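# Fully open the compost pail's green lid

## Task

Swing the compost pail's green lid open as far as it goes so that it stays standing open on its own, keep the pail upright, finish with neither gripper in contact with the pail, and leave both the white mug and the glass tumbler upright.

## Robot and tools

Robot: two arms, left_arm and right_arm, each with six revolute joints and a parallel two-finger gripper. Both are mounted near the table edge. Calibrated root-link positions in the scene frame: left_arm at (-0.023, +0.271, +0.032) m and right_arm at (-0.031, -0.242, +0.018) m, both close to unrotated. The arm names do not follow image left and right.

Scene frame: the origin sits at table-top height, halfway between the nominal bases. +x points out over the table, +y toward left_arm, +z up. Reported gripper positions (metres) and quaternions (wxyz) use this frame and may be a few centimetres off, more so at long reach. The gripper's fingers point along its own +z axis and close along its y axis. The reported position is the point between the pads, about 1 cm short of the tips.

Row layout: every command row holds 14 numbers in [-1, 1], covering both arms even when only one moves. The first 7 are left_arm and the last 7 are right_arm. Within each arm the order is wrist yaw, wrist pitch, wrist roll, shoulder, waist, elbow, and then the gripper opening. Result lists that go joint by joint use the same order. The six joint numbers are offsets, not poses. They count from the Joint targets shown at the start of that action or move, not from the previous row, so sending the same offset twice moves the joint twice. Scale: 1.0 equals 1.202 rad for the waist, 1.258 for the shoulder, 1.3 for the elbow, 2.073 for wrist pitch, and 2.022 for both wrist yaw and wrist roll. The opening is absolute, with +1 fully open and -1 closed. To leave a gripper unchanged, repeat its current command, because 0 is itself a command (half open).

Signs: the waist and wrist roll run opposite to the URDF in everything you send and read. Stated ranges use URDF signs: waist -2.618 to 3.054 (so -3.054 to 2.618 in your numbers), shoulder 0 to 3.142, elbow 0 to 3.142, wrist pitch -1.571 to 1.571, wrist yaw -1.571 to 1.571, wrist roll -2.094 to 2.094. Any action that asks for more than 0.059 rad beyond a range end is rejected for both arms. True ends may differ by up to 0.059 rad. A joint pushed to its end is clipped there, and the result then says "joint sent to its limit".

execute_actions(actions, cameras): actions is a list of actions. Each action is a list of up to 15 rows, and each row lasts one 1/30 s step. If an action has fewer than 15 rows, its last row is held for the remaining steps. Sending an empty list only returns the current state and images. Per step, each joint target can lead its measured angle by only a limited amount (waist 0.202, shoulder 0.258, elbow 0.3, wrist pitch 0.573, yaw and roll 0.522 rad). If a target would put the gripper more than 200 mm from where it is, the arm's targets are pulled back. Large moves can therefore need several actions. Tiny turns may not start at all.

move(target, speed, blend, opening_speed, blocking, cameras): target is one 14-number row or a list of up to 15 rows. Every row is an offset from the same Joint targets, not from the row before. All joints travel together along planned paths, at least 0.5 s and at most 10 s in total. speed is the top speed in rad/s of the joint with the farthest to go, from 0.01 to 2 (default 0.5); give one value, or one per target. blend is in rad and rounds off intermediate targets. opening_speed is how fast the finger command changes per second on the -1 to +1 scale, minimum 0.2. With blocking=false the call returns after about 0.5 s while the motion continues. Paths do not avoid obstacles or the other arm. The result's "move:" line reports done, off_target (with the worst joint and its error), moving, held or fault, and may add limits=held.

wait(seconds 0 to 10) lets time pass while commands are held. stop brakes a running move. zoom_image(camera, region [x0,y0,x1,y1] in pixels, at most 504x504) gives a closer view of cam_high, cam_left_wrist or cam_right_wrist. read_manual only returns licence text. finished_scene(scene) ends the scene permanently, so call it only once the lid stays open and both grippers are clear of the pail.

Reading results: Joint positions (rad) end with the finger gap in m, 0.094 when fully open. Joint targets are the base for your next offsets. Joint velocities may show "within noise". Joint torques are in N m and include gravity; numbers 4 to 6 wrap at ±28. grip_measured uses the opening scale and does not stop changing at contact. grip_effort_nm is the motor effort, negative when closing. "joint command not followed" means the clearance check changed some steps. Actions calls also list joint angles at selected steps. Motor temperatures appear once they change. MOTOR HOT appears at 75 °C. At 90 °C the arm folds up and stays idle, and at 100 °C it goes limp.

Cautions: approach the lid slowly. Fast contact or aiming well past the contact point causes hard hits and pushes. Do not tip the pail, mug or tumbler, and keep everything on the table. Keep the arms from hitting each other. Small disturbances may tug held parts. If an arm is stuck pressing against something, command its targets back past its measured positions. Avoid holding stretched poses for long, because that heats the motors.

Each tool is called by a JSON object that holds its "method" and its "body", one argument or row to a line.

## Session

{"method": "execute_actions", "body": {
  "actions": []
}}

{"method": "zoom_image", "body": {
  "camera": "cam_high",
  "region": [180, 180, 330, 330]
}}

Scene clock: 0.00 s.
left_arm: end_effector_position=(+0.1383, +0.0781, +0.1887) grip_measured=+1.000 grip_effort_nm=n/a end_effector_quat_wxyz=(+0.029, +0.783, +0.562, -0.266) | right_arm: end_effector_position=(+0.0354, +0.0075, +0.2483) grip_measured=+1.000 grip_effort_nm=n/a end_effector_quat_wxyz=(-0.362, +0.657, -0.647, -0.133)
Joint names: [wrist yaw, wrist pitch, wrist roll, shoulder, waist, elbow]
Joint positions: left_arm=[0.512 -1.5 -1.42 1.592 0.516 1.337 0.094] | right_arm=[0.222 -0.915 0.215 0.868 -1.441 0.978 0.094]
Joint velocities: within noise
Joint torques (N m): no reading
Heat: left arm: 25 °C; right arm: 25 °C.
Joint targets: left_arm=[0.524 -1.503 -1.422 1.587 0.516 1.341] | right_arm=[0.225 -0.926 0.213 0.863 -1.441 0.985]
Tool commands: left_gripper/opening=+1.0 right_gripper/opening=+1.0

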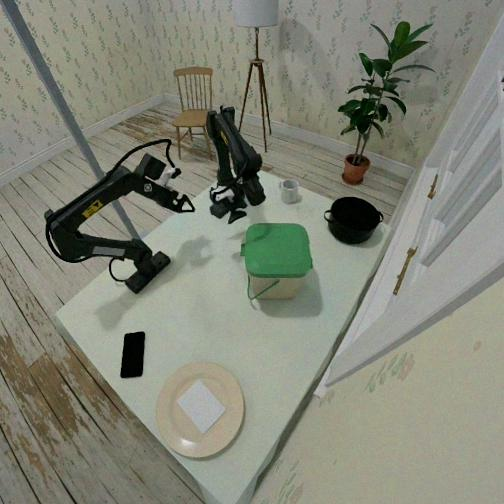

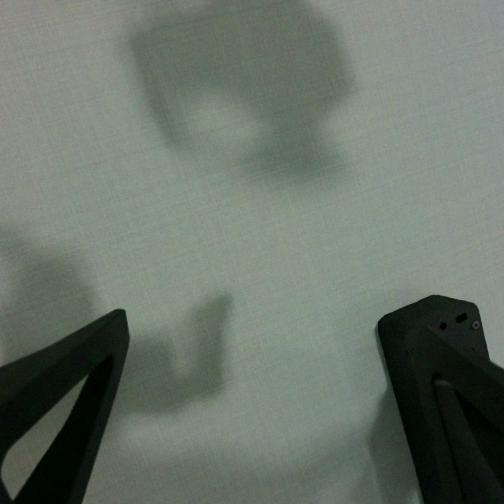

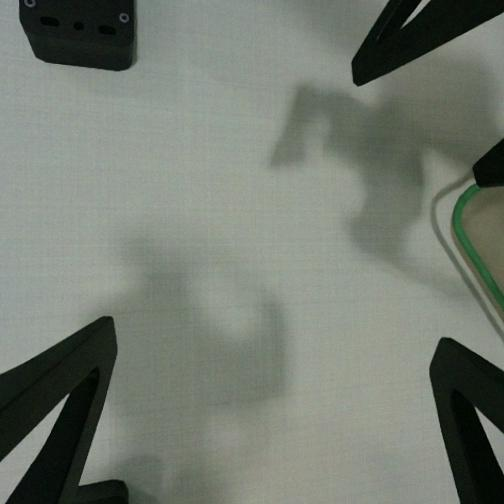

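Scaled by 3.360 from the camera's 504x504 image, which has a finer 720x720 frame.

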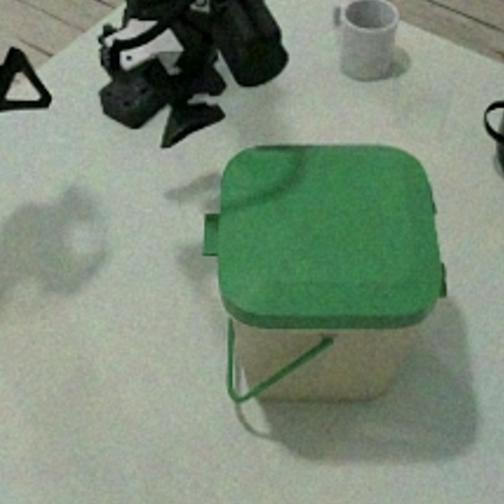

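{"method": "move", "body": {
  "target": [0,0,0,0,-0.416,0,1,-0.111,0.253,-0.105,-0.197,0.754,-0.206,-1],
  "speed": 0.8
}}

Scene clock: 7.40 s.
left_arm: end_effector_position=(+0.2109, +0.1784, +0.1887) grip_measured=+1.000 grip_effort_nm=0.002 end_effector_quat_wxyz=(+0.093, +0.620, +0.737, -0.251) | right_arm: end_effector_position=(+0.2076, -0.0936, +0.3014) grip_measured=-0.995 grip_effort_nm=-0.330 end_effector_quat_wxyz=(+0.571, -0.225, +0.774, +0.156)
Joint positions: left_arm=[0.512 -1.5 -1.42 1.592 0.019 1.337 0.094] | right_arm=[0.01 -0.408 0.012 0.627 -0.54 0.73 0]
Joint torques (N m): left_arm=[0.39 0.06 -0.03 -7.15 -0.17 6.78] | right_arm=[-0.17 1.81 -0.1 -0.51 0.47 5.7]
Joint targets: left_arm=[0.524 -1.503 -1.422 1.587 0.016 1.341] | right_arm=[0.000 -0.402 0.001 0.615 -0.535 0.717]
move: done

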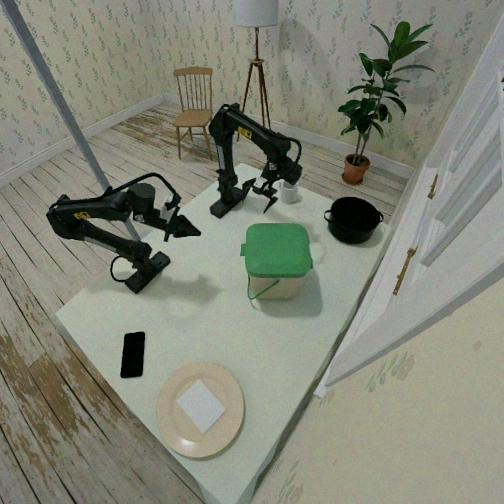

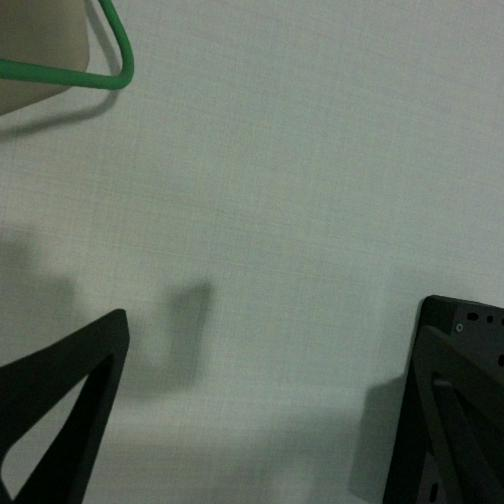

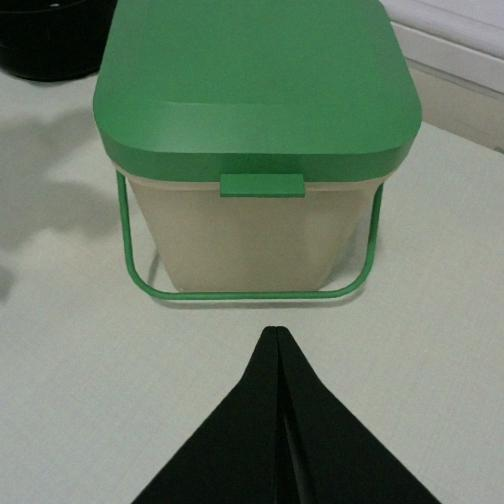

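{"method": "move", "body": {
  "target": [
    [0,0,0,0,0,0,1,0,0.745,0,0.628,-0.012,-0.426,-1],
    [0,0,0,0,0,0,1,0,0.843,0,0.8,-0.012,-0.339,-1],
    [0,0,0,0,0,0,1,0,0.781,0,0.769,-0.012,-0.27,-1]
  ],
  "speed": [0.8,0.3,0.15],
  "blend": 0.05
}}

{"method": "zoom_image", "body": {
  "camera": "cam_high",
  "region": [180, 180, 330, 330]
}}

Scene clock: 30.03 s.
left_arm: end_effector_position=(+0.2109, +0.1784, +0.1887) grip_measured=+1.000 grip_effort_nm=-0.002 end_effector_quat_wxyz=(+0.093, +0.620, +0.737, -0.251) | right_arm: end_effector_position=(+0.3159, -0.0243, +0.1786) grip_measured=-0.995 grip_effort_nm=-0.325 end_effector_quat_wxyz=(+0.671, -0.200, +0.689, +0.186)
Joint positions: left_arm=[0.512 -1.5 -1.42 1.592 0.019 1.337 0.094] | right_arm=[0.009 1.223 0.012 1.599 -0.543 0.345 0]
Joint torques (N m): left_arm=[0.38 0.05 -0.03 -7.21 -0.17 6.79] | right_arm=[-0.14 1.69 -0.07 -7.6 -0.51 6.68]
Joint targets: left_arm=[0.524 -1.503 -1.422 1.587 0.016 1.341] | right_arm=[0.000 1.217 0.001 1.583 -0.549 0.366]
move: done

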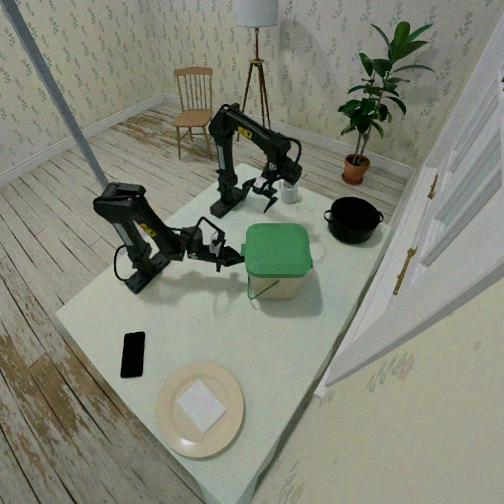

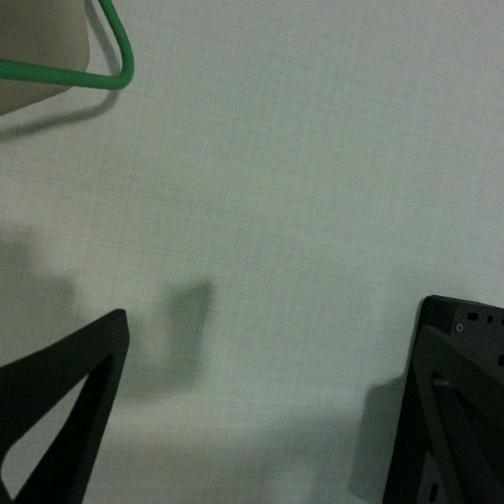

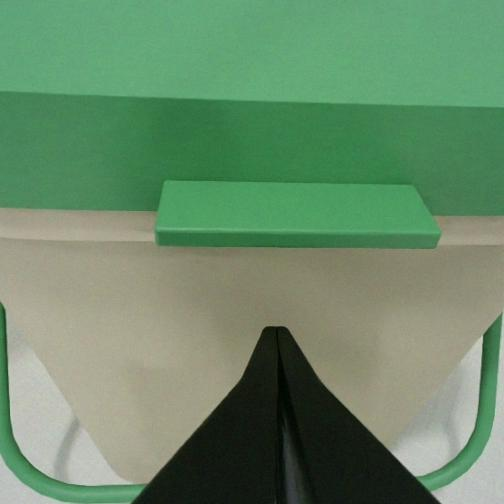

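Scaled by 3.360 from the camera's 504x504 image, which has a finer 720x720 frame.

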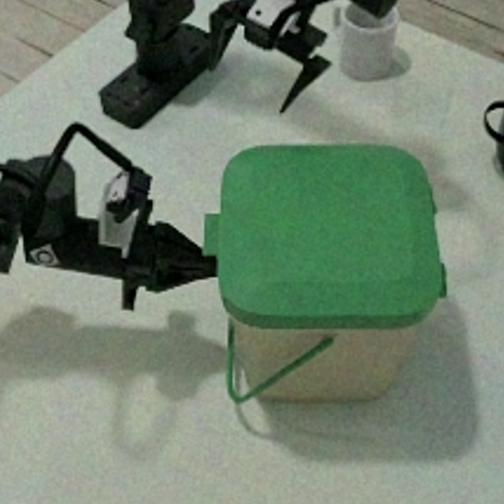

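{"method": "move", "body": {
  "target": [
    [0,0,0,0,0,0,1,0,-0.204,0,-0.209,0,0.123,-1],
    [0,0,0,0,0,0,1,0,-0.244,0,-0.229,0,0.168,-1],
    [0,0,0,0,0,0,1,0,-0.256,0,-0.169,0,0.322,-1],
    [0,0,0,0,0,0,1,0,-0.26,0,-0.081,0,0.49,-1]
  ],
  "speed": [0.2,0.12,0.25,0.25],
  "blend": 0.03
}}

{"method": "zoom_image", "body": {
  "camera": "cam_high",
  "region": [180, 180, 330, 330]
}}

Scene clock: 39.23 s.
left_arm: end_effector_position=(+0.2109, +0.1784, +0.1887) grip_measured=+1.000 grip_effort_nm=0.007 end_effector_quat_wxyz=(+0.093, +0.620, +0.737, -0.251) | right_arm: end_effector_position=(+0.3767, +0.0141, +0.3780) grip_measured=-0.995 grip_effort_nm=-0.330 end_effector_quat_wxyz=(+0.737, -0.179, +0.618, +0.206)
Joint positions: left_arm=[0.512 -1.5 -1.42 1.592 0.019 1.337 0.094] | right_arm=[0.009 0.669 0.011 1.465 -0.543 0.97 0]
Joint torques (N m): left_arm=[0.4 0.04 -0.03 -7.2 -0.2 6.8] | right_arm=[-0.13 1.78 -0.07 -5.98 -0.54 10]
Joint targets: left_arm=[0.524 -1.503 -1.422 1.587 0.016 1.341] | right_arm=[0.001 0.679 0.000 1.481 -0.549 1.003]
move: done

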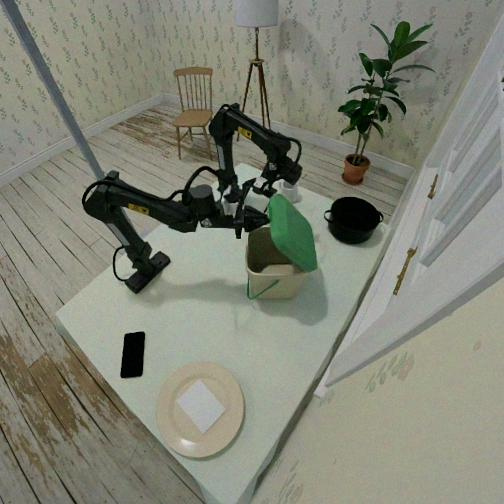

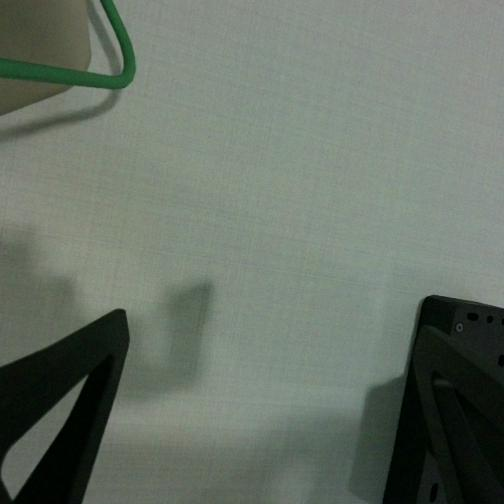

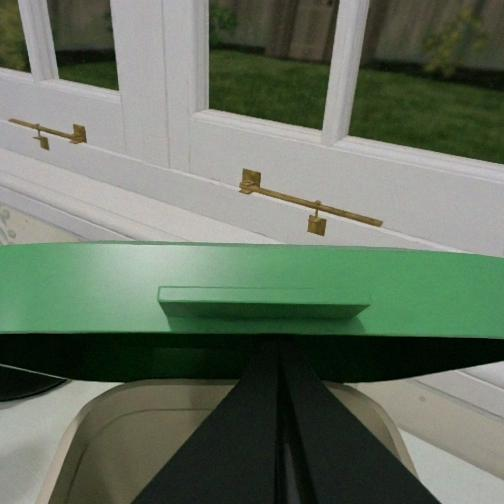

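Scaled by 3.360 from the camera's 504x504 image, which has a finer 720x720 frame.

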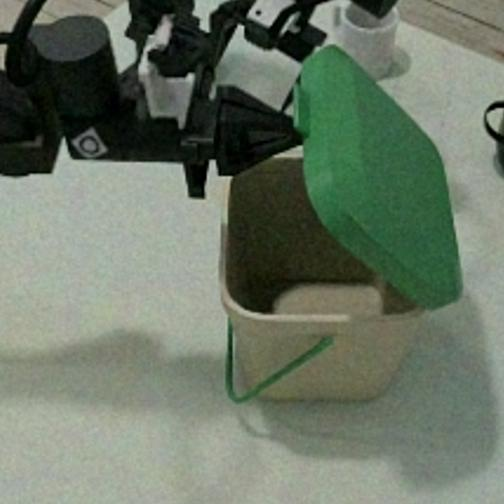

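{"method": "move", "body": {
  "target": [
    [0,0,0,0,0,0,1,0,0.078,0,0.215,0,0.199,-1],
    [0,0,0,0,0,0,1,0,0.082,0,0.461,0,0.469,-1],
    [0,0,0,0,0,0,1,0,0.035,0,0.599,0,0.638,-1],
    [0,0,0,0,0,0,1,0,-0.032,0,0.715,0,0.819,-1]
  ],
  "speed": [0.25,0.25,0.2,0.2],
  "blend": 0.05
}}

{"method": "move", "body": {
  "target": [0,0,0,0,0,0,1,0,-0.05,0,-0.748,0,-0.797,-1],
  "speed": 0.6
}}

{"method": "zoom_image", "body": {
  "camera": "cam_high",
  "region": [230, 170, 400, 340]
}}

Scene clock: 51.47 s.
left_arm: end_effector_position=(+0.2109, +0.1784, +0.1887) grip_measured=+1.000 grip_effort_nm=-0.002 end_effector_quat_wxyz=(+0.093, +0.620, +0.737, -0.251) | right_arm: end_effector_position=(+0.5551, +0.1267, +0.3867) grip_measured=-0.995 grip_effort_nm=-0.330 end_effector_quat_wxyz=(+0.780, -0.163, +0.564, +0.218)
Joint positions: left_arm=[0.512 -1.5 -1.42 1.592 0.019 1.337 0.094] | right_arm=[0.009 0.621 0.011 2.343 -0.543 2.038 0]
Joint torques (N m): left_arm=[0.38 0.05 -0.03 -7.19 -0.16 6.76] | right_arm=[-0.14 1.5 -0.08 -12.62 -0.53 9.65]
Heat: left arm: 26 °C; right arm: 30 °C.
Joint targets: left_arm=[0.524 -1.503 -1.422 1.587 0.016 1.341] | right_arm=[0.000 0.612 0.000 2.380 -0.549 2.068]
move: off_target (right_arm); right_arm: the shoulder is farthest, 0.038 rad from its target

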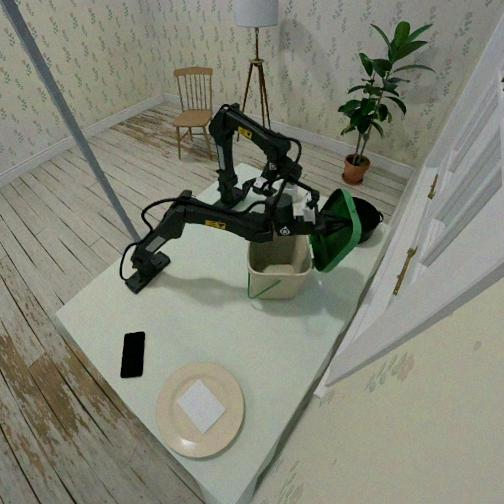

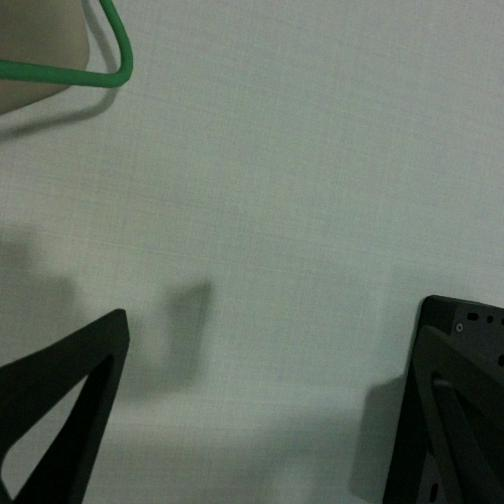

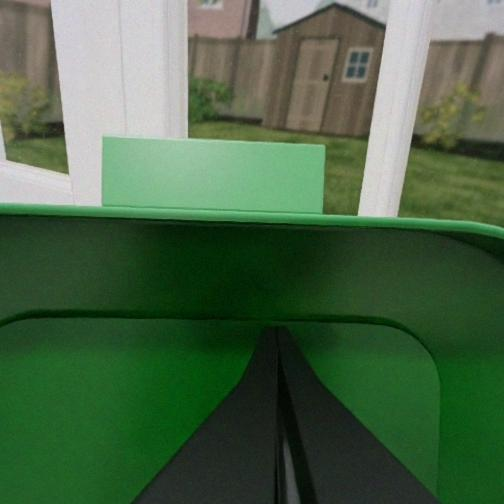

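Scene clock: 53.60 s.
left_arm: end_effector_position=(+0.2109, +0.1784, +0.1887) grip_measured=+1.000 grip_effort_nm=-0.002 end_effector_quat_wxyz=(+0.093, +0.620, +0.737, -0.251) | right_arm: end_effector_position=(+0.3839, +0.0187, +0.3724) grip_measured=-0.995 grip_effort_nm=-0.330 end_effector_quat_wxyz=(+0.709, -0.189, +0.650, +0.198)
Joint positions: left_arm=[0.512 -1.5 -1.42 1.592 0.019 1.337 0.094] | right_arm=[0.009 0.512 0.011 1.473 -0.543 1.044 0]
Joint torques (N m): left_arm=[0.38 0.05 -0.04 -7.17 -0.16 6.79] | right_arm=[-0.14 1.67 -0.08 -10.69 -0.51 6.04]
Joint targets: left_arm=[0.524 -1.503 -1.422 1.587 0.016 1.341] | right_arm=[0.000 0.508 0.000 1.439 -0.549 1.032]
move: done

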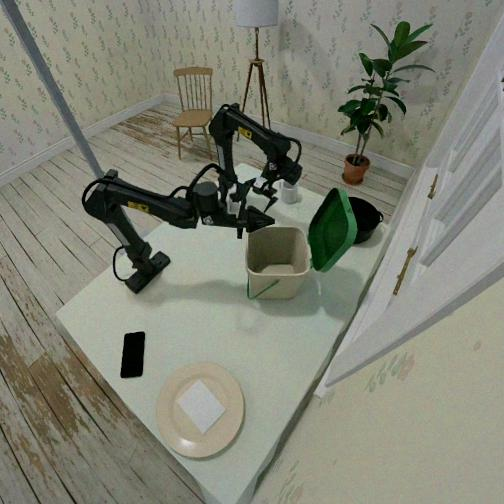

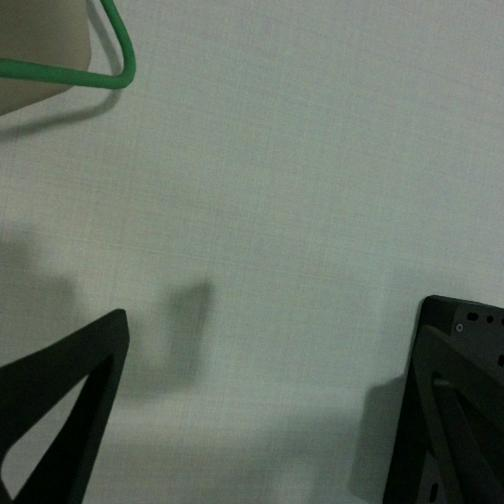

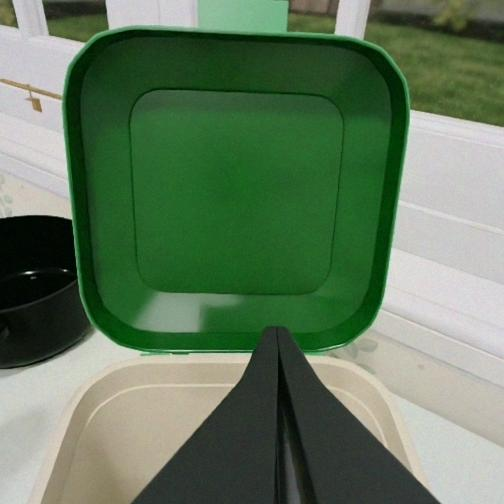

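Scaled by 2.965 from the camera's 504x504 image, which has a finer 720x720 frame.

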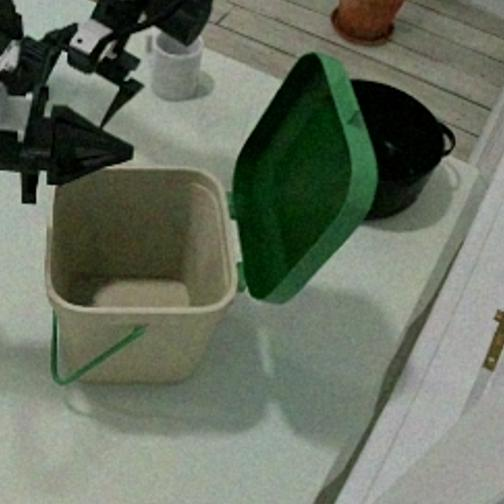

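{"method": "finished_scene", "body": {
  "scene": 3
}}

The scene is finished: the task was done.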